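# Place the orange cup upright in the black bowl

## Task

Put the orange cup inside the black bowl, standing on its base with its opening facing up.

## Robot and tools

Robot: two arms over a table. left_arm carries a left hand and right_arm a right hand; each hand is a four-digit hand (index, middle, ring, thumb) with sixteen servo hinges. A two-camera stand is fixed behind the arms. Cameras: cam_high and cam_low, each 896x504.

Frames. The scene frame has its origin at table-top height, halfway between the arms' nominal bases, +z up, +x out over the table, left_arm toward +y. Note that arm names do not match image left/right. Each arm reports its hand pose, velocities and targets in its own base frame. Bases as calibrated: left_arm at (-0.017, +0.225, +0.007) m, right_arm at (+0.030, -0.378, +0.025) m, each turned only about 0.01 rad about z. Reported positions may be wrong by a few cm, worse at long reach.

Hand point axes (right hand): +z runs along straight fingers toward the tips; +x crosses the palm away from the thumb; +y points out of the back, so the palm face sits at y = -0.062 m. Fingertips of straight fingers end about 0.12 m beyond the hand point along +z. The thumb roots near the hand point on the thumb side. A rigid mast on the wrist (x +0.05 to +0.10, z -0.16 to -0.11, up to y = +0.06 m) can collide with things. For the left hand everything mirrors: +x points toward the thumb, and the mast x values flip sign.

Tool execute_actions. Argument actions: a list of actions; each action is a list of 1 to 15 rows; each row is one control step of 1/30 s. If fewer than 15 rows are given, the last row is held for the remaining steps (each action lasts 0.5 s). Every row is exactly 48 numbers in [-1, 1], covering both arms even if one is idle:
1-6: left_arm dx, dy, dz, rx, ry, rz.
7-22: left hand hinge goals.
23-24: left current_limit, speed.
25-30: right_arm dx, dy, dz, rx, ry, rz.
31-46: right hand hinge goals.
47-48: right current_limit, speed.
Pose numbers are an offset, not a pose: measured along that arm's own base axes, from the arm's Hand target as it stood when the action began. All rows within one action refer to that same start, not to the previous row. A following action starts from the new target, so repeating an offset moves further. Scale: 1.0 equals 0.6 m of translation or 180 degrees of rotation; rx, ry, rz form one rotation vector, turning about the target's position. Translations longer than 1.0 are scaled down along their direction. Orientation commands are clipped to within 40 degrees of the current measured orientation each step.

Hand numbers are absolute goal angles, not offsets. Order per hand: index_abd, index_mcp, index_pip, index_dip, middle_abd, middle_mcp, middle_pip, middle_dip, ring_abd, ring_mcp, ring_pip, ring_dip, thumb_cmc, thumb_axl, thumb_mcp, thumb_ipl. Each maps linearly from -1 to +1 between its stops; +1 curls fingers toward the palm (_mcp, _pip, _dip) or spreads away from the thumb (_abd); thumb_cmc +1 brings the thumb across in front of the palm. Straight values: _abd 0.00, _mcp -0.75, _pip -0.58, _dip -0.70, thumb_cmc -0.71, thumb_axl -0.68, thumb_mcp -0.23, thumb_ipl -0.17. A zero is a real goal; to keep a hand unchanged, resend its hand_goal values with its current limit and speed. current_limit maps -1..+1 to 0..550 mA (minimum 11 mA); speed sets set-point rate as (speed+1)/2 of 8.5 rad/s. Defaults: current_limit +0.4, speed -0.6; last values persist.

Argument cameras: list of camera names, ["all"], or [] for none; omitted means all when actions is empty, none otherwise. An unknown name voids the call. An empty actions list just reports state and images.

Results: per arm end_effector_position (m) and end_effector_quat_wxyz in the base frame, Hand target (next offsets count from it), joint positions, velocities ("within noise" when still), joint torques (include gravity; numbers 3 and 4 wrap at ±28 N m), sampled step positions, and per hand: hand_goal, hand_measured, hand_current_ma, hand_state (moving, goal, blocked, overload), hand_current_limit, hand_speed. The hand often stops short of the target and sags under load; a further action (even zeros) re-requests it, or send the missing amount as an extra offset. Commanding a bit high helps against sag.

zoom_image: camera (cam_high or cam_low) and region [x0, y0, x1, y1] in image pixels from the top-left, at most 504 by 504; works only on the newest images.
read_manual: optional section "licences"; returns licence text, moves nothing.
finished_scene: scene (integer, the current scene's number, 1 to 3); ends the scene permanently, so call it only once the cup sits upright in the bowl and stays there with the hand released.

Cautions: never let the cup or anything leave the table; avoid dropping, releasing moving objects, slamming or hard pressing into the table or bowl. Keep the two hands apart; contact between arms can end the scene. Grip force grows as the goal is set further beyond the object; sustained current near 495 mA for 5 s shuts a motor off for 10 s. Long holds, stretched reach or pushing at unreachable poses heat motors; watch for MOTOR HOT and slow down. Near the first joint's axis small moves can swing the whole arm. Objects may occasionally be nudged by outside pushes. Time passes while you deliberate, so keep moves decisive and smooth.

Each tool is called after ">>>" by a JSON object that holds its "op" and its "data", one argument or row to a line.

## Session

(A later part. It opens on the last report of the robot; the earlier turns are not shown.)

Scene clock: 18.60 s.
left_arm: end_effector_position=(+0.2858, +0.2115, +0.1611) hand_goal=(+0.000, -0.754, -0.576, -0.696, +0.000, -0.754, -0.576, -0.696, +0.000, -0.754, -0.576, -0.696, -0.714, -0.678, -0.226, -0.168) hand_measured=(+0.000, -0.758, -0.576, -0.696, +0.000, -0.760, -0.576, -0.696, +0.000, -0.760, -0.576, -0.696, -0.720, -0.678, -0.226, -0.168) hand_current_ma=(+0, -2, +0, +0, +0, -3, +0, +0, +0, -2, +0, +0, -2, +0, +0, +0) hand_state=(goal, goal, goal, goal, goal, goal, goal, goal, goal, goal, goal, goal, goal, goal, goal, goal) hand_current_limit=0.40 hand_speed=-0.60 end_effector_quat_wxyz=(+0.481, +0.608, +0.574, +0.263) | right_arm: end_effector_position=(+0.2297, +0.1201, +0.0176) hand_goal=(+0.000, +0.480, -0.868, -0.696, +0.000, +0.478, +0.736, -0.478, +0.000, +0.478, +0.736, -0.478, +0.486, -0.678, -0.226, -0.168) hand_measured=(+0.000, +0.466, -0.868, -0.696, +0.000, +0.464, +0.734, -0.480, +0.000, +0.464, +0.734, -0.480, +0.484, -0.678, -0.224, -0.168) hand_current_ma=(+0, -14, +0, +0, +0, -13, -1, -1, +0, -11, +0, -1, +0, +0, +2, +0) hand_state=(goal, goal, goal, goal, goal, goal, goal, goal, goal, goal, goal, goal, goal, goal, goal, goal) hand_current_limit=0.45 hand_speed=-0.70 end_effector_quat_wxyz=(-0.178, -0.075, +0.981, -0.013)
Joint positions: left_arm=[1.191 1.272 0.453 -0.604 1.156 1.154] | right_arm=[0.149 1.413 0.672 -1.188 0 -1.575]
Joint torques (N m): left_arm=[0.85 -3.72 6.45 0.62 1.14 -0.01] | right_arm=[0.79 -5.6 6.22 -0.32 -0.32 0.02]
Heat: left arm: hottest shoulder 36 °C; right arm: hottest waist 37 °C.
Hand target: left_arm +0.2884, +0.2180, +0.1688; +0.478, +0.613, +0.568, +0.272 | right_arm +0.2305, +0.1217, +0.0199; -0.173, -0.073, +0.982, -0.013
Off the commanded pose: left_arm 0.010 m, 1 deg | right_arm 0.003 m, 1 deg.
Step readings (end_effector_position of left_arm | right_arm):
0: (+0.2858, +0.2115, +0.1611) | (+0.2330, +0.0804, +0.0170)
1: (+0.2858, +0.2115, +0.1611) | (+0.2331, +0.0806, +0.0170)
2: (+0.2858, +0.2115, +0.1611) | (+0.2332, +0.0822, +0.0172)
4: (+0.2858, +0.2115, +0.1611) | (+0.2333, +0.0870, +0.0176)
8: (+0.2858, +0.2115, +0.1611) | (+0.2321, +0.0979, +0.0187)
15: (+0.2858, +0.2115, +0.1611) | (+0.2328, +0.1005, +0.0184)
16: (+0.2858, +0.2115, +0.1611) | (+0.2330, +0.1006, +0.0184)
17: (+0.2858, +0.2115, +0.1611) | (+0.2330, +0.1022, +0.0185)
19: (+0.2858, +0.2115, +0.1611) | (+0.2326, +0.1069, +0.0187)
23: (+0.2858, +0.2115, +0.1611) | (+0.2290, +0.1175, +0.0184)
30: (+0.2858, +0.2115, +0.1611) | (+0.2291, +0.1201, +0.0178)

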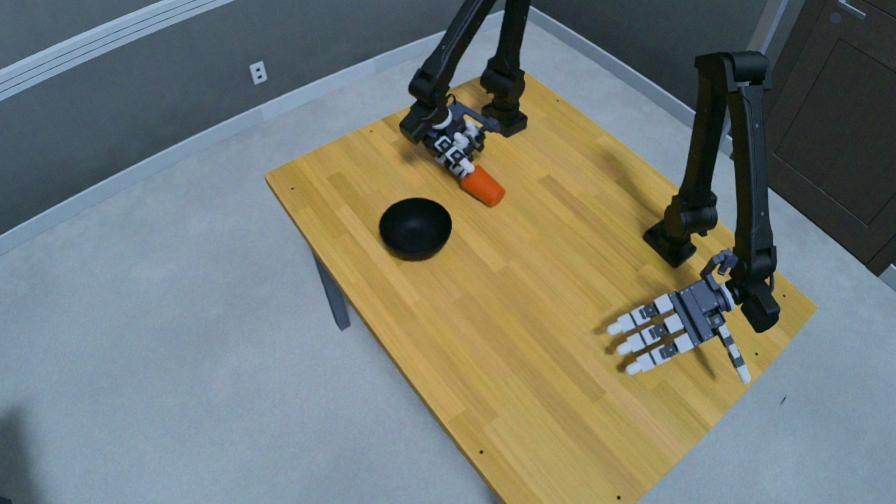

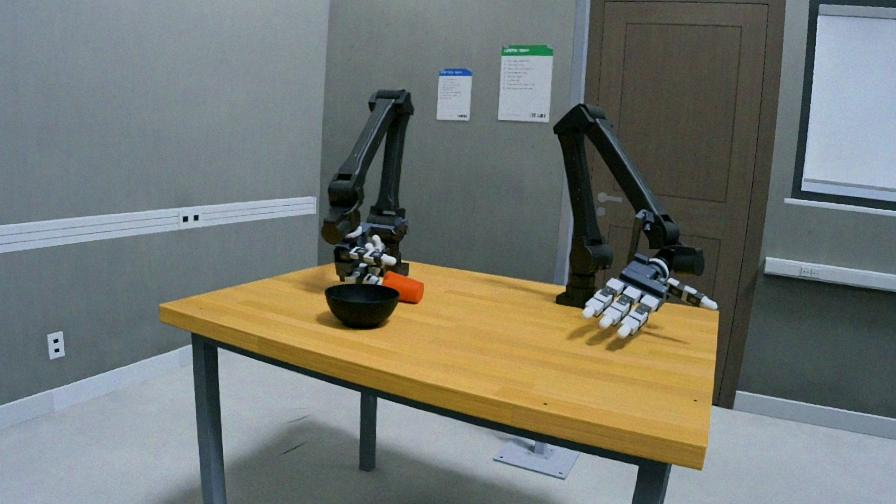

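>>> {"op": "execute_actions", "data": {
  "actions": [
    [[0,0,0,0,0,0,0,-0.754,-0.576,-0.696,0,-0.754,-0.576,-0.696,0,-0.754,-0.576,-0.696,-0.714,-0.678,-0.226,-0.168,0.4,-0.6,-0.0075,0.0165,0.0,0,0,0,0,0.4795,-0.8686,-0.696,0,0.479,0.737,-0.478,0,0.479,0.737,-0.478,0.486,-0.678,-0.226,-0.168,0.45,-0.7]],
    [[0,0,0,0,0,0,0,-0.754,-0.576,-0.696,0,-0.754,-0.576,-0.696,0,-0.754,-0.576,-0.696,-0.714,-0.678,-0.226,-0.168,0.4,-0.6,-0.007,0.0165,0,0,0,0,0,0.4795,-0.8686,-0.696,0,0.479,0.737,-0.478,0,0.479,0.737,-0.478,0.486,-0.678,-0.226,-0.168,0.45,-0.7]]
  ],
  "cameras": ["all"]
}}

>>> {"op": "zoom_image", "data": {
  "camera": "cam_high",
  "region": [430, 120, 530, 220]
}}

>>> {"op": "zoom_image", "data": {
  "camera": "cam_low",
  "region": [310, 210, 440, 340]
}}

Scene clock: 20.20 s.
left_arm: end_effector_position=(+0.2858, +0.2115, +0.1611) hand_goal=(+0.000, -0.754, -0.576, -0.696, +0.000, -0.754, -0.576, -0.696, +0.000, -0.754, -0.576, -0.696, -0.714, -0.678, -0.226, -0.168) hand_measured=(+0.000, -0.758, -0.576, -0.696, +0.000, -0.760, -0.576, -0.696, +0.000, -0.760, -0.576, -0.696, -0.720, -0.678, -0.226, -0.168) hand_current_ma=(+0, -2, +0, +0, +0, -3, +0, +0, +0, -2, +0, +0, -2, +0, +0, +0) hand_state=(goal, goal, goal, goal, goal, goal, goal, goal, goal, goal, goal, goal, goal, goal, goal, goal) hand_current_limit=0.40 hand_speed=-0.60 end_effector_quat_wxyz=(+0.481, +0.608, +0.574, +0.263) | right_arm: end_effector_position=(+0.2214, +0.1395, +0.0177) hand_goal=(+0.000, +0.480, -0.868, -0.696, +0.000, +0.478, +0.736, -0.478, +0.000, +0.478, +0.736, -0.478, +0.486, -0.678, -0.226, -0.168) hand_measured=(+0.000, +0.466, -0.868, -0.696, +0.000, +0.464, +0.734, -0.480, +0.000, +0.464, +0.734, -0.480, +0.484, -0.678, -0.224, -0.168) hand_current_ma=(+0, -14, +0, +0, +0, -13, -1, -1, +0, -11, +0, -1, +0, +0, +2, +0) hand_state=(goal, goal, goal, goal, goal, goal, goal, goal, goal, goal, goal, goal, goal, goal, goal, goal) hand_current_limit=0.45 hand_speed=-0.70 end_effector_quat_wxyz=(-0.178, -0.075, +0.981, -0.014)
Joint positions: left_arm=[1.191 1.272 0.453 -0.604 1.156 1.154] | right_arm=[0.223 1.401 0.66 -1.188 -0.025 -1.504]
Joint torques (N m): left_arm=[0.85 -3.72 6.45 0.64 1.13 -0.02] | right_arm=[0.85 -5.36 6.16 -0.27 -0.37 0.01]
Heat: left arm: hottest shoulder 36 °C; right arm: hottest waist 37 °C.
Hand target: left_arm +0.2884, +0.2180, +0.1688; +0.478, +0.613, +0.568, +0.272 | right_arm +0.2218, +0.1415, +0.0199; -0.173, -0.073, +0.982, -0.013
Off the commanded pose: left_arm 0.010 m, 1 deg | right_arm 0.003 m, 1 deg.
Step readings (end_effector_position of left_arm | right_arm):
0: (+0.2858, +0.2115, +0.1611) | (+0.2297, +0.1201, +0.0176)
1: (+0.2858, +0.2115, +0.1611) | (+0.2298, +0.1201, +0.0176)
2: (+0.2858, +0.2115, +0.1611) | (+0.2296, +0.1211, +0.0177)
4: (+0.2858, +0.2115, +0.1611) | (+0.2289, +0.1234, +0.0179)
8: (+0.2858, +0.2115, +0.1611) | (+0.2256, +0.1284, +0.0179)
15: (+0.2858, +0.2115, +0.1611) | (+0.2253, +0.1299, +0.0177)
16: (+0.2858, +0.2115, +0.1611) | (+0.2254, +0.1299, +0.0177)
17: (+0.2858, +0.2115, +0.1611) | (+0.2253, +0.1308, +0.0178)
19: (+0.2858, +0.2115, +0.1611) | (+0.2246, +0.1333, +0.0181)
23: (+0.2858, +0.2115, +0.1611) | (+0.2214, +0.1383, +0.0181)
30: (+0.2858, +0.2115, +0.1611) | (+0.2212, +0.1396, +0.0178)

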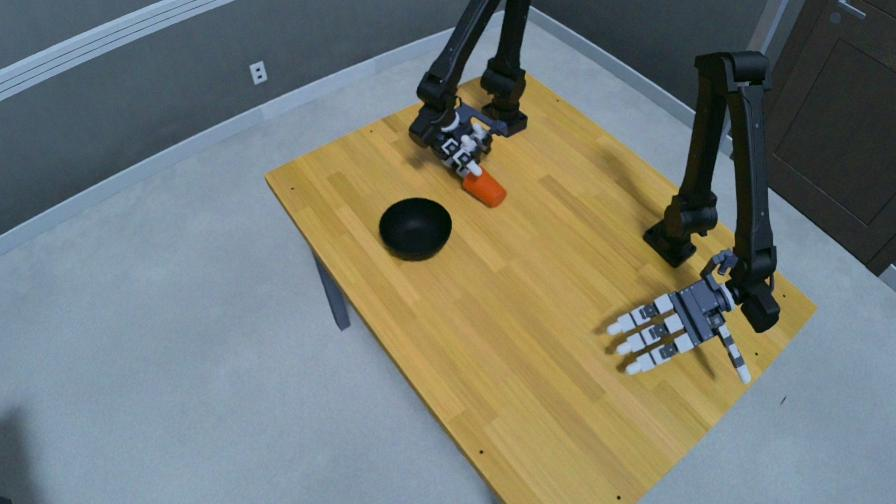

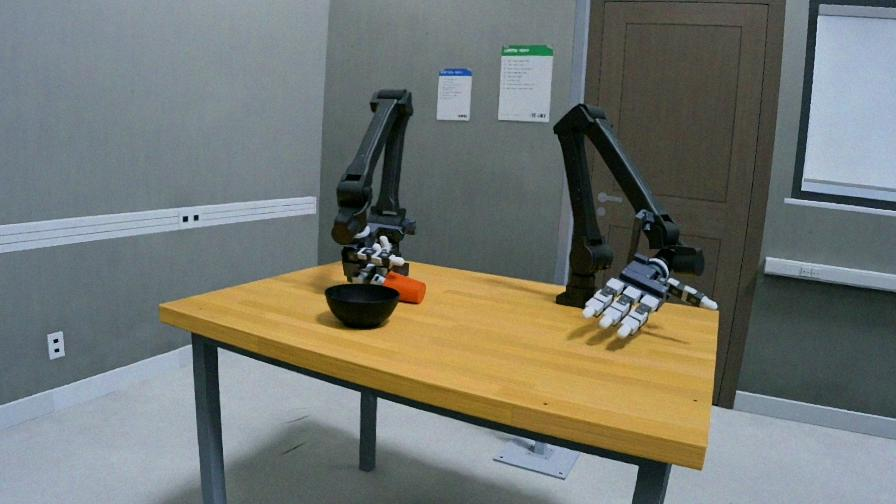

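Scaled by 5.040 from the camera's 896x504 image, which has a finer 1280x720 frame.

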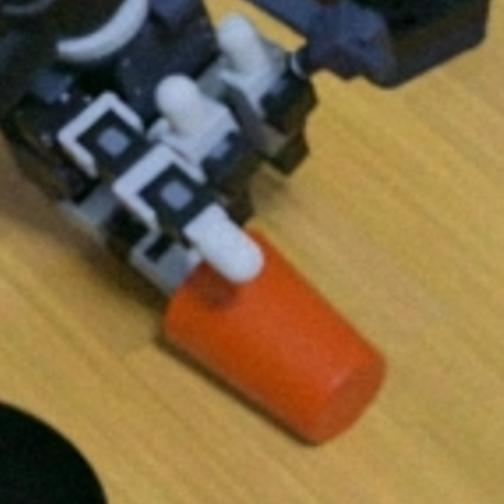

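Scaled by 3.877 from the camera's 896x504 image, which has a finer 1280x720 frame.

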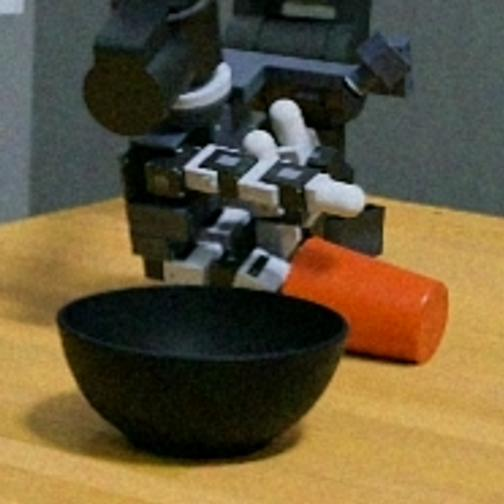

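>>> {"op": "execute_actions", "data": {
  "actions": [
    [[0,0,0,0,0,0,0,-0.754,-0.576,-0.696,0,-0.754,-0.576,-0.696,0,-0.754,-0.576,-0.696,-0.714,-0.678,-0.226,-0.168,0.4,-0.6,-0.0083,0.003,0.0,0,0,0,0,0.4795,-0.8686,-0.696,0,0.479,0.737,-0.478,0,0.479,0.737,-0.478,0.486,-0.678,-0.226,-0.168,0.45,-0.7]],
    [[0,0,0,0,0,0,0,-0.754,-0.576,-0.696,0,-0.754,-0.576,-0.696,0,-0.754,-0.576,-0.696,-0.714,-0.678,-0.226,-0.168,0.4,-0.6,-0.003,0.012,0,0,0,0,0,0.4795,-0.8686,-0.696,0,0.479,0.737,-0.478,0,0.479,0.737,-0.478,0.486,-0.678,-0.226,-0.168,0.45,-0.7]]
  ],
  "cameras": ["all"]
}}

>>> {"op": "zoom_image", "data": {
  "camera": "cam_high",
  "region": [430, 120, 530, 220]
}}

>>> {"op": "zoom_image", "data": {
  "camera": "cam_low",
  "region": [310, 210, 440, 340]
}}

Scene clock: 21.80 s.
left_arm: end_effector_position=(+0.2858, +0.2115, +0.1611) hand_goal=(+0.000, -0.754, -0.576, -0.696, +0.000, -0.754, -0.576, -0.696, +0.000, -0.754, -0.576, -0.696, -0.714, -0.678, -0.226, -0.168) hand_measured=(+0.000, -0.758, -0.576, -0.696, +0.000, -0.760, -0.576, -0.696, +0.000, -0.760, -0.576, -0.696, -0.720, -0.678, -0.226, -0.168) hand_current_ma=(+0, -2, +0, +0, +0, -3, +0, +0, +0, -2, +0, +0, -2, +0, +0, +0) hand_state=(goal, goal, goal, goal, goal, goal, goal, goal, goal, goal, goal, goal, goal, goal, goal, goal) hand_current_limit=0.40 hand_speed=-0.60 end_effector_quat_wxyz=(+0.481, +0.608, +0.574, +0.263) | right_arm: end_effector_position=(+0.2148, +0.1485, +0.0179) hand_goal=(+0.000, +0.480, -0.868, -0.696, +0.000, +0.478, +0.736, -0.478, +0.000, +0.478, +0.736, -0.478, +0.486, -0.678, -0.226, -0.168) hand_measured=(+0.000, +0.466, -0.868, -0.696, +0.000, +0.464, +0.734, -0.480, +0.000, +0.464, +0.734, -0.480, +0.484, -0.678, -0.224, -0.168) hand_current_ma=(+0, -14, +0, +0, +0, -13, -1, -1, +0, -11, +0, -1, +0, +0, +2, +0) hand_state=(goal, goal, goal, goal, goal, goal, goal, goal, goal, goal, goal, goal, goal, goal, goal, goal) hand_current_limit=0.45 hand_speed=-0.70 end_effector_quat_wxyz=(-0.178, -0.075, +0.981, -0.014)
Joint positions: left_arm=[1.191 1.272 0.453 -0.604 1.156 1.154] | right_arm=[0.26 1.389 0.649 -1.188 -0.038 -1.469]
Joint torques (N m): left_arm=[0.91 -3.66 6.43 0.61 1.14 -0.02] | right_arm=[0.91 -5.3 6.13 -0.23 -0.38 0.02]
Heat: left arm: hottest shoulder 36 °C; right arm: hottest waist 37 °C.
Hand target: left_arm +0.2884, +0.2180, +0.1688; +0.478, +0.613, +0.568, +0.272 | right_arm +0.2151, +0.1505, +0.0199; -0.173, -0.073, +0.982, -0.013
Off the commanded pose: left_arm 0.010 m, 1 deg | right_arm 0.003 m, 1 deg.
Step readings (end_effector_position of left_arm | right_arm):
0: (+0.2858, +0.2115, +0.1611) | (+0.2215, +0.1395, +0.0177)
1: (+0.2858, +0.2115, +0.1611) | (+0.2215, +0.1395, +0.0177)
2: (+0.2858, +0.2115, +0.1611) | (+0.2213, +0.1397, +0.0177)
4: (+0.2858, +0.2115, +0.1611) | (+0.2198, +0.1405, +0.0177)
8: (+0.2858, +0.2115, +0.1611) | (+0.2170, +0.1407, +0.0177)
15: (+0.2858, +0.2115, +0.1611) | (+0.2169, +0.1411, +0.0179)
16: (+0.2858, +0.2115, +0.1611) | (+0.2169, +0.1411, +0.0179)
17: (+0.2858, +0.2115, +0.1611) | (+0.2169, +0.1415, +0.0179)
19: (+0.2858, +0.2115, +0.1611) | (+0.2163, +0.1437, +0.0181)
23: (+0.2858, +0.2115, +0.1611) | (+0.2146, +0.1477, +0.0181)
30: (+0.2858, +0.2115, +0.1611) | (+0.2147, +0.1485, +0.0180)

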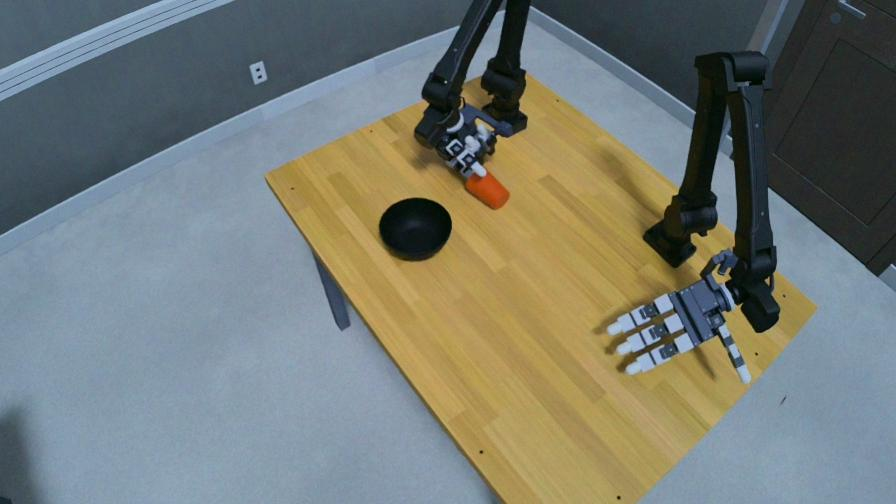

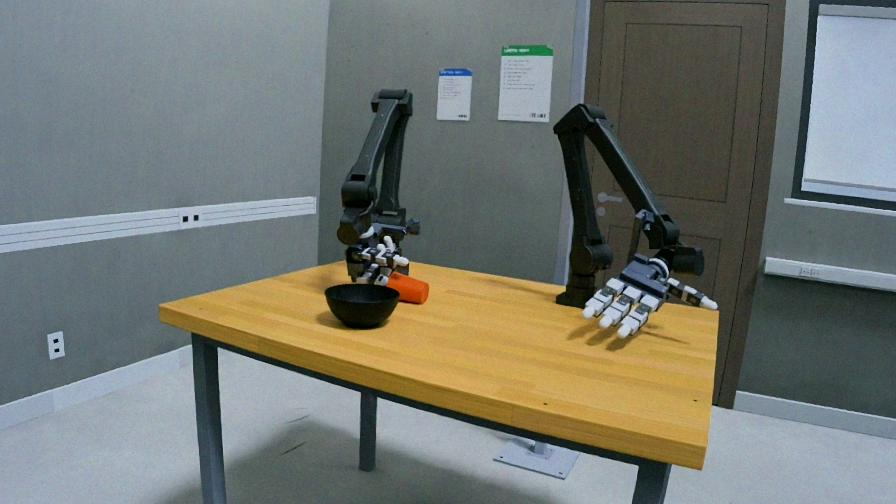

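Scaled by 5.040 from the camera's 896x504 image, which has a finer 1280x720 frame.

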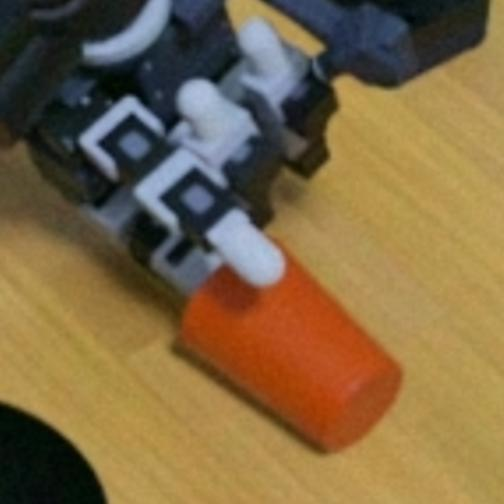

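Scaled by 3.877 from the camera's 896x504 image, which has a finer 1280x720 frame.

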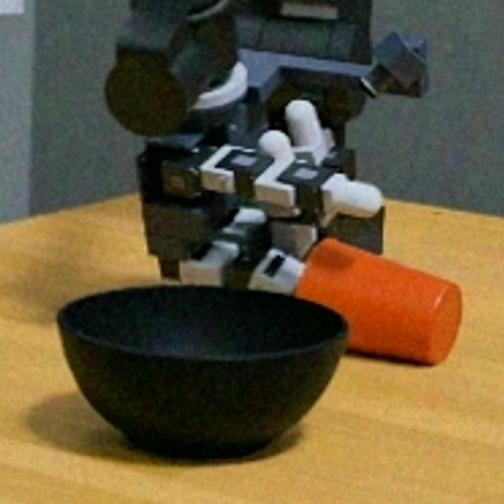

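>>> {"op": "execute_actions", "data": {
  "actions": [
    [[0,0,0,0,0,0,0,-0.754,-0.576,-0.696,0,-0.754,-0.576,-0.696,0,-0.754,-0.576,-0.696,-0.714,-0.678,-0.226,-0.168,0.4,-0.6,0,0,0,0,0,0,0,0.4795,-0.8686,-0.696,0,0.479,0.737,-0.478,0,0.479,0.737,-0.478,0.486,-0.678,-0.04,0.1,0.2,-0.75]]
  ],
  "cameras": ["all"]
}}

>>> {"op": "zoom_image", "data": {
  "camera": "cam_high",
  "region": [430, 120, 530, 220]
}}

>>> {"op": "zoom_image", "data": {
  "camera": "cam_low",
  "region": [340, 230, 440, 320]
}}

Scene clock: 23.73 s.
left_arm: end_effector_position=(+0.2858, +0.2115, +0.1611) hand_goal=(+0.000, -0.754, -0.576, -0.696, +0.000, -0.754, -0.576, -0.696, +0.000, -0.754, -0.576, -0.696, -0.714, -0.678, -0.226, -0.168) hand_measured=(+0.000, -0.758, -0.576, -0.696, +0.000, -0.760, -0.576, -0.696, +0.000, -0.760, -0.576, -0.696, -0.720, -0.678, -0.226, -0.168) hand_current_ma=(+0, -2, +0, +0, +0, -3, +0, +0, +0, -2, +0, +0, -2, +0, +0, +0) hand_state=(goal, goal, goal, goal, goal, goal, goal, goal, goal, goal, goal, goal, goal, goal, goal, goal) hand_current_limit=0.40 hand_speed=-0.60 end_effector_quat_wxyz=(+0.481, +0.608, +0.574, +0.263) | right_arm: end_effector_position=(+0.2156, +0.1499, +0.0203) hand_goal=(+0.000, +0.480, -0.868, -0.696, +0.000, +0.478, +0.736, -0.478, +0.000, +0.478, +0.736, -0.478, +0.486, -0.678, -0.040, +0.100) hand_measured=(+0.000, +0.466, -0.874, -0.696, +0.000, +0.464, +0.734, -0.480, +0.000, +0.464, +0.734, -0.480, +0.486, -0.678, -0.064, +0.072) hand_current_ma=(+0, -13, -3, +0, +0, -13, -1, -1, +0, -11, +0, -1, +0, +0, -39, -54) hand_state=(goal, goal, goal, goal, goal, goal, goal, goal, goal, goal, goal, goal, goal, goal, blocked, blocked) hand_current_limit=0.20 hand_speed=-0.75 end_effector_quat_wxyz=(-0.175, -0.074, +0.982, -0.010)
Joint positions: left_arm=[1.191 1.272 0.453 -0.604 1.156 1.154] | right_arm=[0.26 1.381 0.649 -1.188 -0.044 -1.469]
Joint torques (N m): left_arm=[0.79 -3.72 6.46 0.61 1.13 -0.01] | right_arm=[0.97 -4.66 6.2 -0.18 -0.11 0]
Heat: left arm: hottest shoulder 36 °C; right arm: hottest waist 37 °C.
Hand target: left_arm +0.2884, +0.2180, +0.1688; +0.478, +0.613, +0.568, +0.272 | right_arm +0.2151, +0.1505, +0.0199; -0.173, -0.073, +0.982, -0.013
Off the commanded pose: left_arm 0.010 m, 1 deg | right_arm 0.001 m, 0 deg.
Step readings (end_effector_position of left_arm | right_arm):
0: (+0.2858, +0.2115, +0.1611) | (+0.2148, +0.1485, +0.0179)
1: (+0.2858, +0.2115, +0.1611) | (+0.2148, +0.1485, +0.0179)
2: (+0.2858, +0.2115, +0.1611) | (+0.2148, +0.1485, +0.0179)
4: (+0.2858, +0.2115, +0.1611) | (+0.2148, +0.1485, +0.0179)
8: (+0.2858, +0.2115, +0.1611) | (+0.2148, +0.1485, +0.0179)
15: (+0.2858, +0.2115, +0.1611) | (+0.2155, +0.1499, +0.0201)

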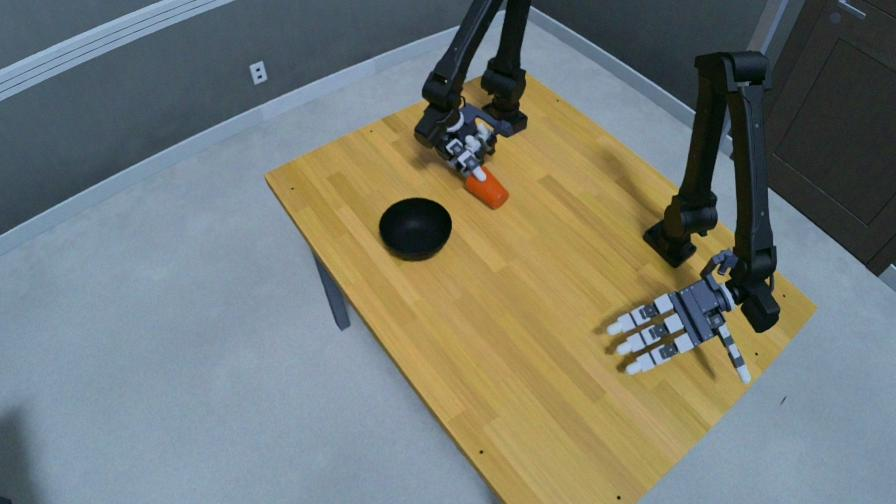

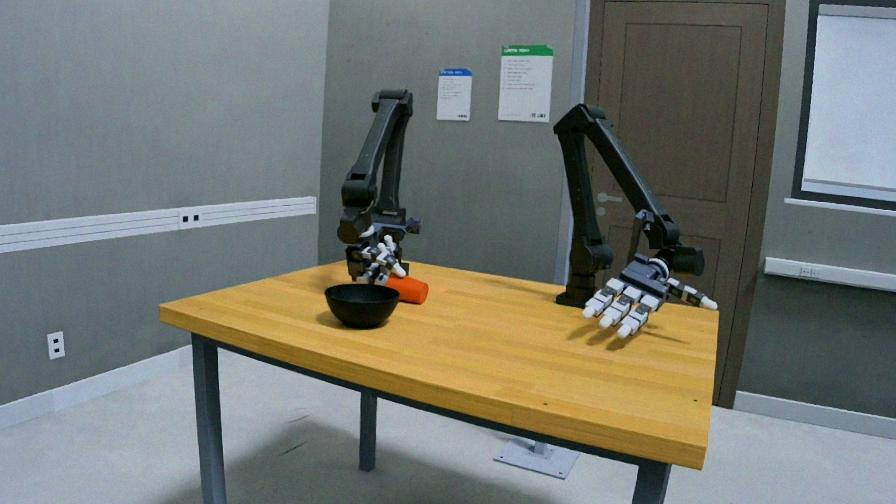

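Scaled by 5.040 from the camera's 896x504 image, which has a finer 1280x720 frame.

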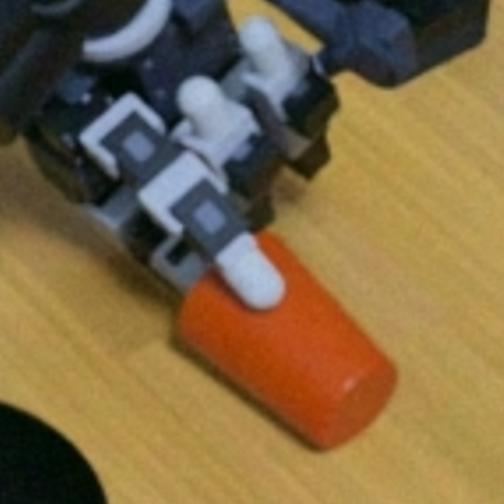

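Scaled by 5.040 from the camera's 896x504 image, which has a finer 1280x720 frame.

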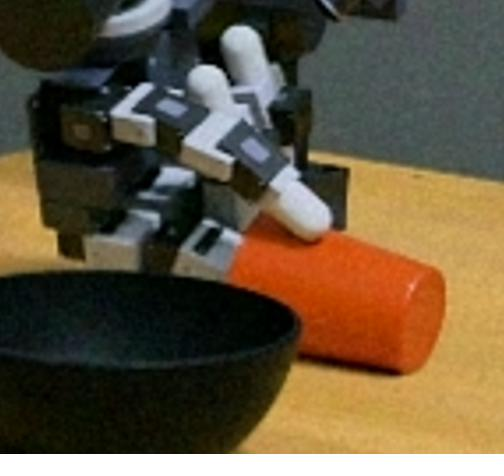

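>>> {"op": "zoom_image", "data": {
  "camera": "cam_low",
  "region": [370, 250, 435, 310]
}}

>>> {"op": "zoom_image", "data": {
  "camera": "cam_high",
  "region": [455, 150, 515, 215]
}}

Scaled by 7.754 from the camera's 896x504 image, which has a finer 1280x720 frame.

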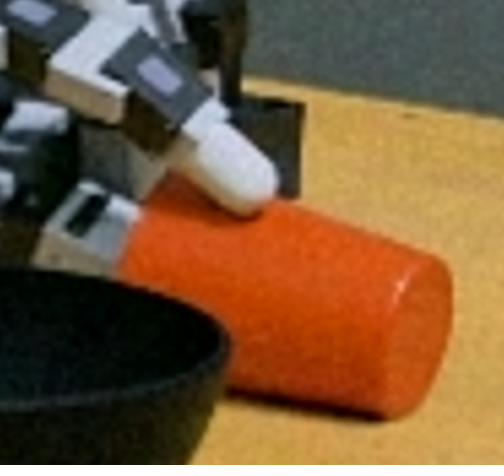

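Scaled by 7.754 from the camera's 896x504 image, which has a finer 1280x720 frame.

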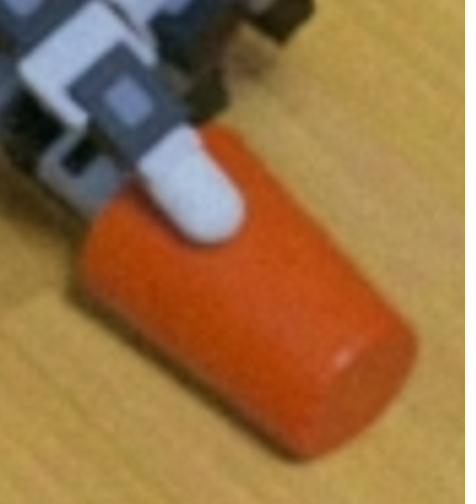

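>>> {"op": "execute_actions", "data": {
  "actions": [
    [[0,0,0,0,0,0,0,-0.754,-0.576,-0.696,0,-0.754,-0.576,-0.696,0,-0.754,-0.576,-0.696,-0.714,-0.678,-0.226,-0.168,0.4,-0.6,0,0,0,0,0,0,0,0.58,-0.8686,-0.696,0,0.479,0.737,-0.478,0,0.479,0.737,-0.478,0.486,-0.678,0.1,0.15,0.2,-0.85]],
    [[0,0,0,0,0,0,0,-0.754,-0.576,-0.696,0,-0.754,-0.576,-0.696,0,-0.754,-0.576,-0.696,-0.714,-0.678,-0.226,-0.168,0.4,-0.6,0,0,0,0,0,0,0,0.62,-0.8686,-0.696,0,0.479,0.737,-0.478,0,0.479,0.737,-0.478,0.486,-0.678,0.15,0.18,0.2,-0.85]]
  ],
  "cameras": ["all"]
}}

>>> {"op": "zoom_image", "data": {
  "camera": "cam_low",
  "region": [370, 250, 435, 310]
}}

>>> {"op": "zoom_image", "data": {
  "camera": "cam_high",
  "region": [455, 150, 515, 215]
}}

Scene clock: 28.33 s.
left_arm: end_effector_position=(+0.2858, +0.2115, +0.1611) hand_goal=(+0.000, -0.754, -0.576, -0.696, +0.000, -0.754, -0.576, -0.696, +0.000, -0.754, -0.576, -0.696, -0.714, -0.678, -0.226, -0.168) hand_measured=(+0.000, -0.758, -0.576, -0.696, +0.000, -0.760, -0.576, -0.696, +0.000, -0.760, -0.576, -0.696, -0.720, -0.678, -0.226, -0.168) hand_current_ma=(+0, -2, +0, +0, +0, -3, +0, +0, +0, -2, +0, +0, -2, +0, +0, +0) hand_state=(goal, goal, goal, goal, goal, goal, goal, goal, goal, goal, goal, goal, goal, goal, goal, goal) hand_current_limit=0.40 hand_speed=-0.60 end_effector_quat_wxyz=(+0.481, +0.608, +0.574, +0.263) | right_arm: end_effector_position=(+0.2162, +0.1520, +0.0229) hand_goal=(+0.000, +0.620, -0.868, -0.696, +0.000, +0.478, +0.736, -0.478, +0.000, +0.478, +0.736, -0.478, +0.486, -0.678, +0.150, +0.180) hand_measured=(+0.000, +0.600, -0.874, -0.696, +0.000, +0.464, +0.734, -0.480, +0.000, +0.464, +0.734, -0.480, +0.494, -0.676, -0.046, +0.118) hand_current_ma=(+0, -23, -3, +0, +0, -13, -1, -1, +0, -11, +0, -1, +5, +1, -330, -186) hand_state=(goal, blocked, goal, goal, goal, goal, goal, goal, goal, goal, goal, goal, goal, goal, blocked, blocked) hand_current_limit=0.20 hand_speed=-0.85 end_effector_quat_wxyz=(-0.172, -0.074, +0.982, -0.005)
Joint positions: left_arm=[1.191 1.272 0.453 -0.604 1.156 1.154] | right_arm=[0.261 1.373 0.649 -1.188 -0.054 -1.469]
Joint torques (N m): left_arm=[0.97 -3.72 6.48 0.66 1.14 -0.01] | right_arm=[0.85 -4.01 6.31 -0.16 0.27 0.01]
Heat: left arm: hottest shoulder 36 °C; right arm: hottest waist 37 °C.
Hand target: left_arm +0.2884, +0.2180, +0.1688; +0.478, +0.613, +0.568, +0.272 | right_arm +0.2151, +0.1505, +0.0199; -0.173, -0.073, +0.982, -0.013
Off the commanded pose: left_arm 0.010 m, 1 deg | right_arm 0.003 m, 1 deg.
Step readings (end_effector_position of left_arm | right_arm):
0: (+0.2858, +0.2115, +0.1611) | (+0.2156, +0.1499, +0.0203)
1: (+0.2858, +0.2115, +0.1611) | (+0.2156, +0.1499, +0.0203)
2: (+0.2858, +0.2115, +0.1611) | (+0.2156, +0.1501, +0.0203)
4: (+0.2858, +0.2115, +0.1611) | (+0.2157, +0.1505, +0.0207)
8: (+0.2858, +0.2115, +0.1611) | (+0.2160, +0.1513, +0.0220)
15: (+0.2858, +0.2115, +0.1611) | (+0.2162, +0.1515, +0.0224)
16: (+0.2858, +0.2115, +0.1611) | (+0.2162, +0.1515, +0.0224)
17: (+0.2858, +0.2115, +0.1611) | (+0.2161, +0.1517, +0.0225)
19: (+0.2858, +0.2115, +0.1611) | (+0.2161, +0.1519, +0.0227)
23: (+0.2858, +0.2115, +0.1611) | (+0.2162, +0.1520, +0.0229)
30: (+0.2858, +0.2115, +0.1611) | (+0.2162, +0.1520, +0.0229)

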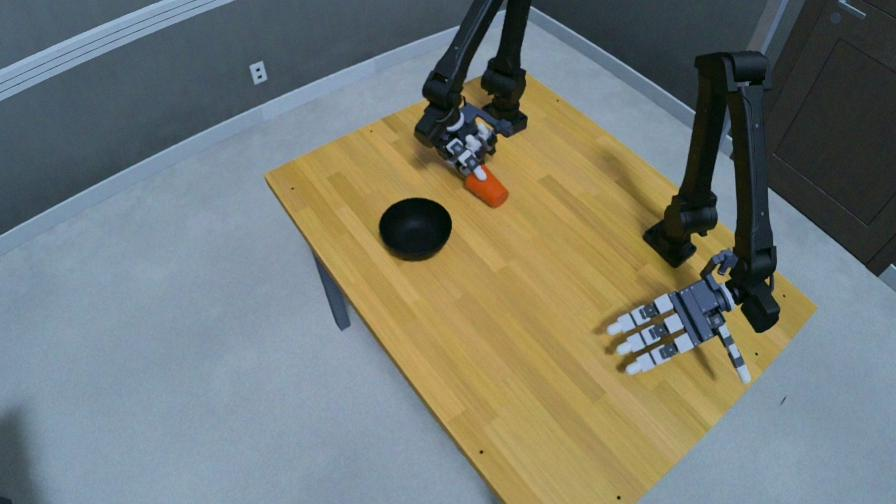

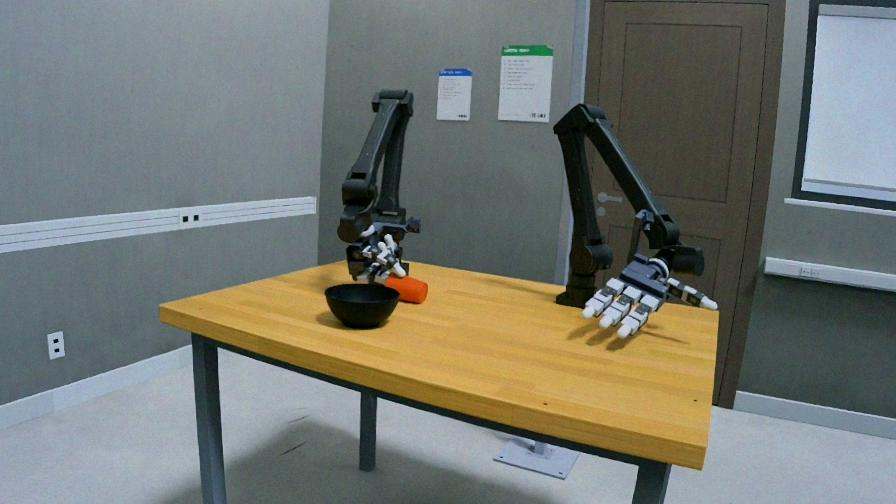

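Scaled by 7.754 from the camera's 896x504 image, which has a finer 1280x720 frame.

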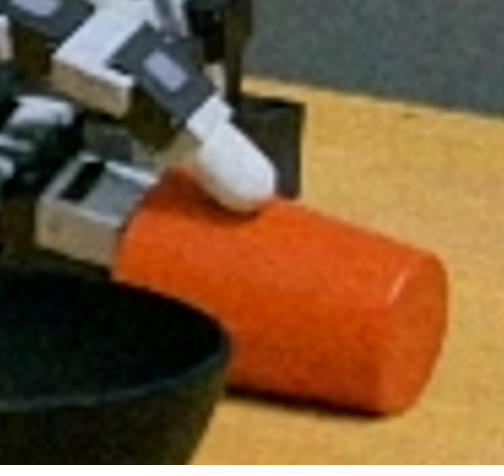

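Scaled by 7.754 from the camera's 896x504 image, which has a finer 1280x720 frame.

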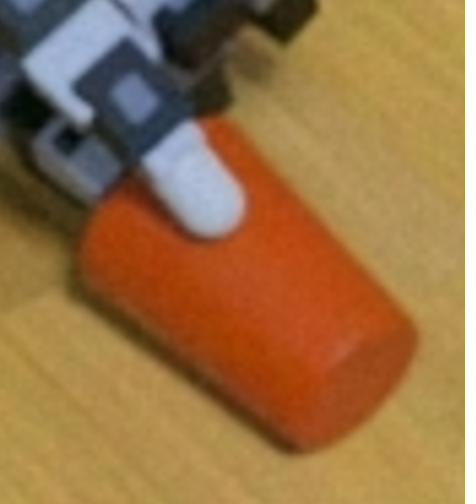

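>>> {"op": "execute_actions", "data": {
  "actions": [
    [[0,0,0,0,0,0,0,-0.754,-0.576,-0.696,0,-0.754,-0.576,-0.696,0,-0.754,-0.576,-0.696,-0.714,-0.678,-0.226,-0.168,0.4,-0.6,0,0,0,0,0,0,0,0.68,-0.8686,-0.696,0,0.479,0.737,-0.478,0,0.479,0.737,-0.478,0.486,-0.678,-0.02,0.13,0.2,-0.8]],
    [[0,0,0,0,0,0,0,-0.754,-0.576,-0.696,0,-0.754,-0.576,-0.696,0,-0.754,-0.576,-0.696,-0.714,-0.678,-0.226,-0.168,0.4,-0.6,0,0,0,0,0,0,0,0.75,-0.8686,-0.696,0,0.479,0.737,-0.478,0,0.479,0.737,-0.478,0.486,-0.678,-0.02,0.13,0.2,-0.8]]
  ],
  "cameras": ["all"]
}}

>>> {"op": "zoom_image", "data": {
  "camera": "cam_low",
  "region": [370, 250, 435, 310]
}}

>>> {"op": "zoom_image", "data": {
  "camera": "cam_high",
  "region": [455, 150, 515, 215]
}}

Scene clock: 29.80 s.
left_arm: end_effector_position=(+0.2858, +0.2115, +0.1611) hand_goal=(+0.000, -0.754, -0.576, -0.696, +0.000, -0.754, -0.576, -0.696, +0.000, -0.754, -0.576, -0.696, -0.714, -0.678, -0.226, -0.168) hand_measured=(+0.000, -0.758, -0.576, -0.696, +0.000, -0.760, -0.576, -0.696, +0.000, -0.760, -0.576, -0.696, -0.720, -0.678, -0.226, -0.168) hand_current_ma=(+0, -2, +0, +0, +0, -3, +0, +0, +0, -2, +0, +0, -2, +0, +0, +0) hand_state=(goal, goal, goal, goal, goal, goal, goal, goal, goal, goal, goal, goal, goal, goal, goal, goal) hand_current_limit=0.40 hand_speed=-0.60 end_effector_quat_wxyz=(+0.481, +0.608, +0.574, +0.263) | right_arm: end_effector_position=(+0.2162, +0.1511, +0.0224) hand_goal=(+0.000, +0.750, -0.868, -0.696, +0.000, +0.478, +0.736, -0.478, +0.000, +0.478, +0.736, -0.478, +0.486, -0.678, -0.020, +0.130) hand_measured=(+0.000, +0.664, -0.886, -0.698, +0.000, +0.464, +0.734, -0.480, +0.000, +0.464, +0.734, -0.480, +0.492, -0.676, -0.056, +0.112) hand_current_ma=(+0, -216, -17, +0, +0, -13, -1, -1, +0, -11, +0, -1, +2, +1, -73, -29) hand_state=(goal, blocked, goal, goal, goal, goal, goal, goal, goal, goal, goal, goal, goal, goal, blocked, goal) hand_current_limit=0.20 hand_speed=-0.80 end_effector_quat_wxyz=(-0.171, -0.074, +0.982, -0.007)
Joint positions: left_arm=[1.191 1.272 0.453 -0.604 1.156 1.154] | right_arm=[0.261 1.373 0.649 -1.188 -0.048 -1.469]
Joint torques (N m): left_arm=[0.85 -3.72 6.45 0.61 1.13 -0.02] | right_arm=[0.79 -4.01 6.28 -0.17 0.03 0.01]
Heat: left arm: hottest shoulder 36 °C; right arm: hottest waist 37 °C.
Hand target: left_arm +0.2884, +0.2180, +0.1688; +0.478, +0.613, +0.568, +0.272 | right_arm +0.2151, +0.1506, +0.0199; -0.173, -0.073, +0.982, -0.013
Off the commanded pose: left_arm 0.010 m, 1 deg | right_arm 0.003 m, 1 deg.
Step readings (end_effector_position of left_arm | right_arm):
0: (+0.2858, +0.2115, +0.1611) | (+0.2162, +0.1520, +0.0229)
1: (+0.2858, +0.2115, +0.1611) | (+0.2162, +0.1520, +0.0229)
2: (+0.2858, +0.2115, +0.1611) | (+0.2162, +0.1520, +0.0229)
4: (+0.2858, +0.2115, +0.1611) | (+0.2162, +0.1518, +0.0228)
8: (+0.2858, +0.2115, +0.1611) | (+0.2162, +0.1515, +0.0226)
15: (+0.2858, +0.2115, +0.1611) | (+0.2162, +0.1515, +0.0226)
16: (+0.2858, +0.2115, +0.1611) | (+0.2162, +0.1515, +0.0226)
17: (+0.2858, +0.2115, +0.1611) | (+0.2162, +0.1514, +0.0226)
19: (+0.2858, +0.2115, +0.1611) | (+0.2162, +0.1512, +0.0225)
23: (+0.2858, +0.2115, +0.1611) | (+0.2162, +0.1511, +0.0224)
30: (+0.2858, +0.2115, +0.1611) | (+0.2162, +0.1511, +0.0224)

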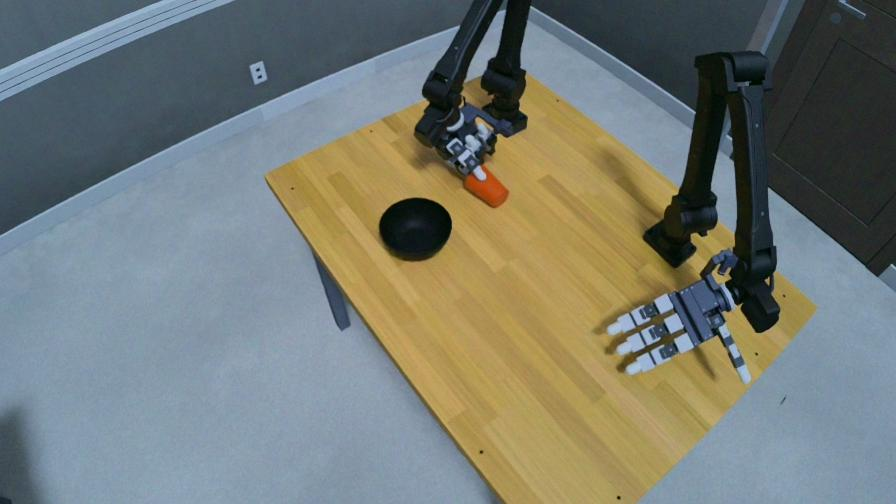

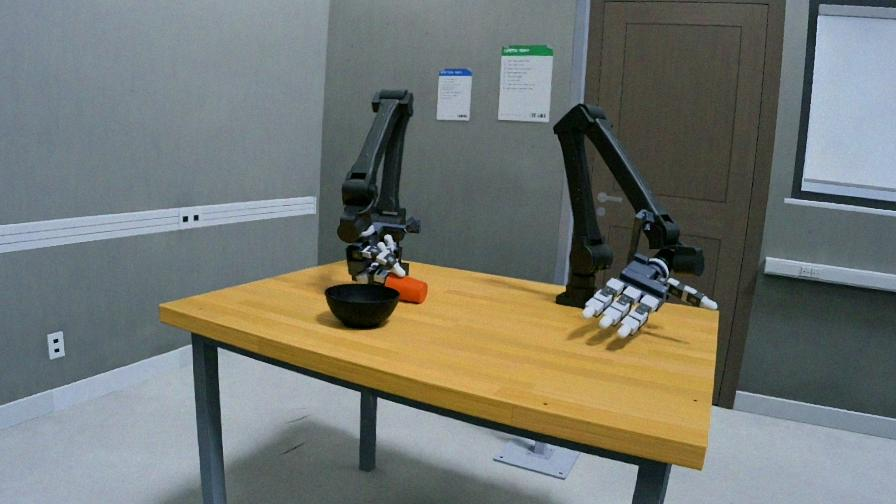

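Scaled by 7.754 from the camera's 896x504 image, which has a finer 1280x720 frame.

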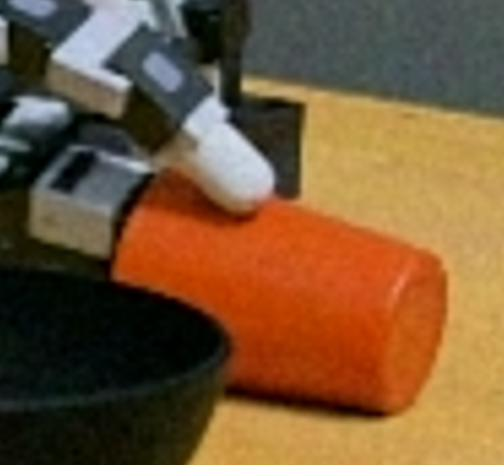

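Scaled by 7.754 from the camera's 896x504 image, which has a finer 1280x720 frame.

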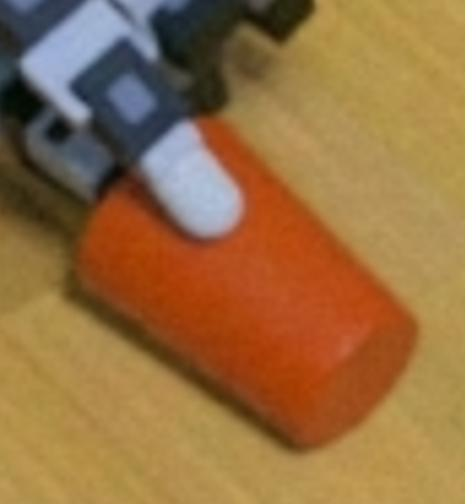

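>>> {"op": "execute_actions", "data": {
  "actions": [
    [[0,0,0,0,0,0,0,-0.754,-0.576,-0.696,0,-0.754,-0.576,-0.696,0,-0.754,-0.576,-0.696,-0.714,-0.678,-0.226,-0.168,0.4,-0.6,0,0,0,0,0,0,0,0.8,-0.8686,-0.696,0,0.479,0.737,-0.478,0,0.479,0.737,-0.478,0.486,-0.678,0.1,0.16,0.45,-0.85]],
    [[0,0,0,0,0,0,0,-0.754,-0.576,-0.696,0,-0.754,-0.576,-0.696,0,-0.754,-0.576,-0.696,-0.714,-0.678,-0.226,-0.168,0.4,-0.6,0,0,0,0,0,0,0,0.8,-0.8686,-0.696,0,0.479,0.737,-0.478,0,0.479,0.737,-0.478,0.486,-0.678,0.22,0.18,0.45,-0.85]]
  ],
  "cameras": ["all"]
}}

>>> {"op": "zoom_image", "data": {
  "camera": "cam_low",
  "region": [370, 250, 435, 310]
}}

>>> {"op": "zoom_image", "data": {
  "camera": "cam_high",
  "region": [455, 150, 515, 215]
}}

Scene clock: 31.20 s.
left_arm: end_effector_position=(+0.2858, +0.2115, +0.1611) hand_goal=(+0.000, -0.754, -0.576, -0.696, +0.000, -0.754, -0.576, -0.696, +0.000, -0.754, -0.576, -0.696, -0.714, -0.678, -0.226, -0.168) hand_measured=(+0.000, -0.758, -0.576, -0.696, +0.000, -0.760, -0.576, -0.696, +0.000, -0.760, -0.576, -0.696, -0.720, -0.678, -0.226, -0.168) hand_current_ma=(+0, -2, +0, +0, +0, -3, +0, +0, +0, -2, +0, +0, -2, +0, +0, +0) hand_state=(goal, goal, goal, goal, goal, goal, goal, goal, goal, goal, goal, goal, goal, goal, goal, goal) hand_current_limit=0.40 hand_speed=-0.60 end_effector_quat_wxyz=(+0.481, +0.608, +0.574, +0.263) | right_arm: end_effector_position=(+0.2163, +0.1508, +0.0223) hand_goal=(+0.000, +0.800, -0.868, -0.696, +0.000, +0.478, +0.736, -0.478, +0.000, +0.478, +0.736, -0.478, +0.486, -0.678, +0.220, +0.180) hand_measured=(-0.002, +0.674, -0.898, -0.700, +0.000, +0.464, +0.734, -0.480, +0.000, +0.464, +0.734, -0.480, +0.492, -0.676, -0.054, +0.114) hand_current_ma=(+0, -390, -37, -1, +0, -13, -1, -1, +0, -11, +0, -1, +2, +1, -399, -207) hand_state=(goal, blocked, blocked, goal, goal, goal, goal, goal, goal, goal, goal, goal, goal, goal, blocked, blocked) hand_current_limit=0.45 hand_speed=-0.85 end_effector_quat_wxyz=(-0.171, -0.074, +0.982, -0.008)
Joint positions: left_arm=[1.191 1.272 0.453 -0.604 1.156 1.154] | right_arm=[0.261 1.373 0.649 -1.188 -0.047 -1.469]
Joint torques (N m): left_arm=[0.91 -3.72 6.46 0.64 1.13 -0.01] | right_arm=[0.85 -4.01 6.26 -0.18 -0.01 0.01]
Heat: left arm: hottest shoulder 36 °C; right arm: hottest waist 37 °C.
Hand target: left_arm +0.2884, +0.2180, +0.1688; +0.478, +0.613, +0.568, +0.272 | right_arm +0.2151, +0.1505, +0.0199; -0.173, -0.073, +0.982, -0.013
Off the commanded pose: left_arm 0.010 m, 1 deg | right_arm 0.003 m, 1 deg.
Step readings (end_effector_position of left_arm | right_arm):
0: (+0.2858, +0.2115, +0.1611) | (+0.2162, +0.1511, +0.0224)
1: (+0.2858, +0.2115, +0.1611) | (+0.2162, +0.1511, +0.0224)
2: (+0.2858, +0.2115, +0.1611) | (+0.2162, +0.1509, +0.0223)
4: (+0.2858, +0.2115, +0.1611) | (+0.2163, +0.1508, +0.0223)
8: (+0.2858, +0.2115, +0.1611) | (+0.2163, +0.1508, +0.0223)
15: (+0.2858, +0.2115, +0.1611) | (+0.2163, +0.1508, +0.0223)
16: (+0.2858, +0.2115, +0.1611) | (+0.2163, +0.1508, +0.0223)
17: (+0.2858, +0.2115, +0.1611) | (+0.2163, +0.1508, +0.0223)
19: (+0.2858, +0.2115, +0.1611) | (+0.2163, +0.1508, +0.0223)
23: (+0.2858, +0.2115, +0.1611) | (+0.2163, +0.1508, +0.0223)
30: (+0.2858, +0.2115, +0.1611) | (+0.2163, +0.1508, +0.0223)

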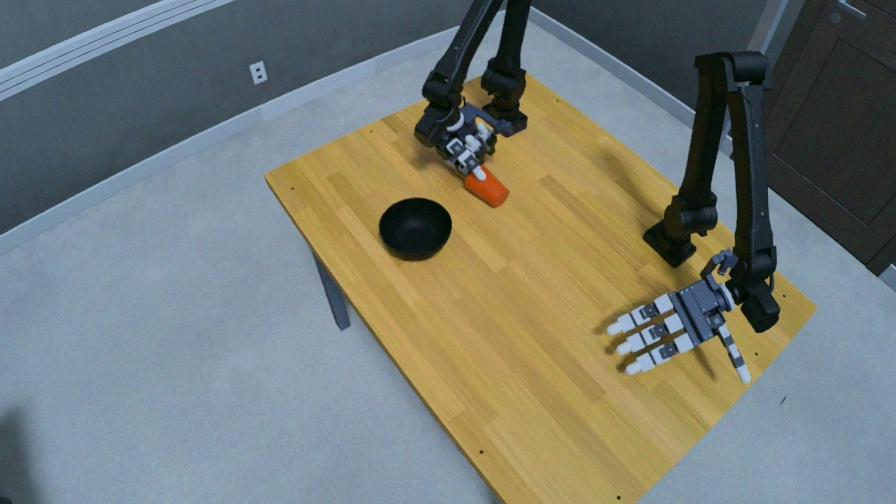

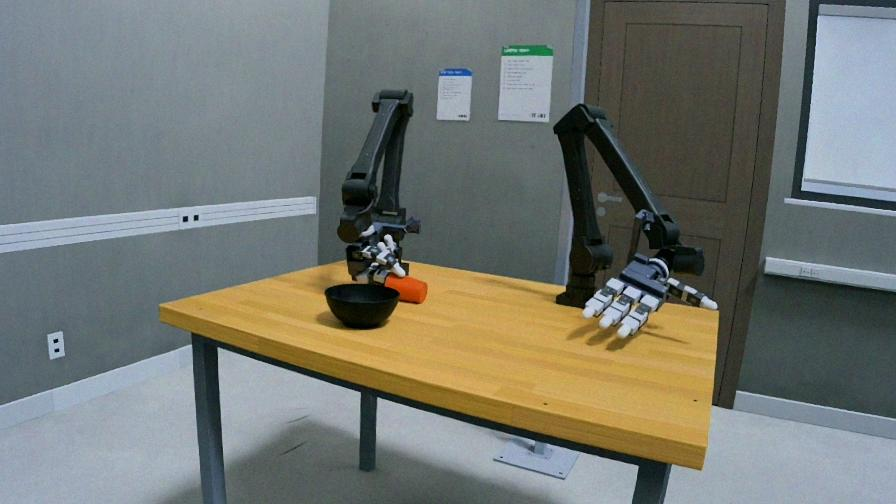

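Scaled by 7.754 from the camera's 896x504 image, which has a finer 1280x720 frame.

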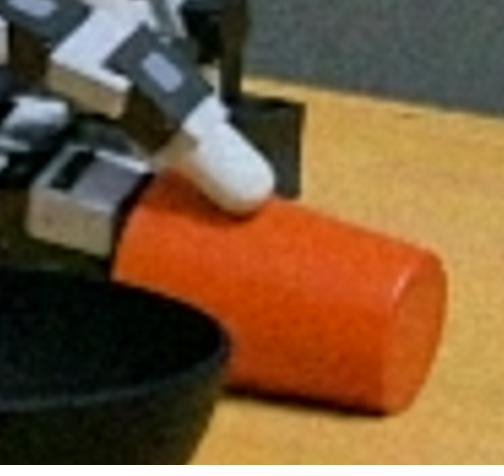

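Scaled by 7.754 from the camera's 896x504 image, which has a finer 1280x720 frame.

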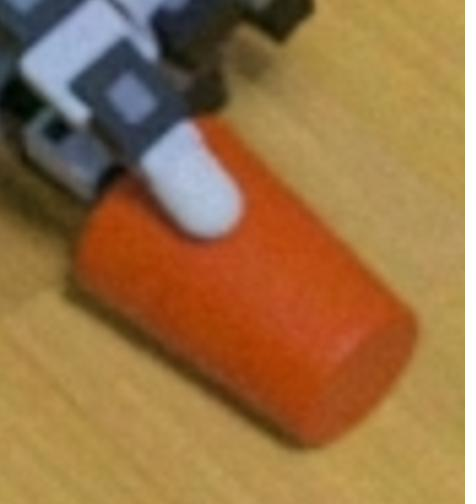

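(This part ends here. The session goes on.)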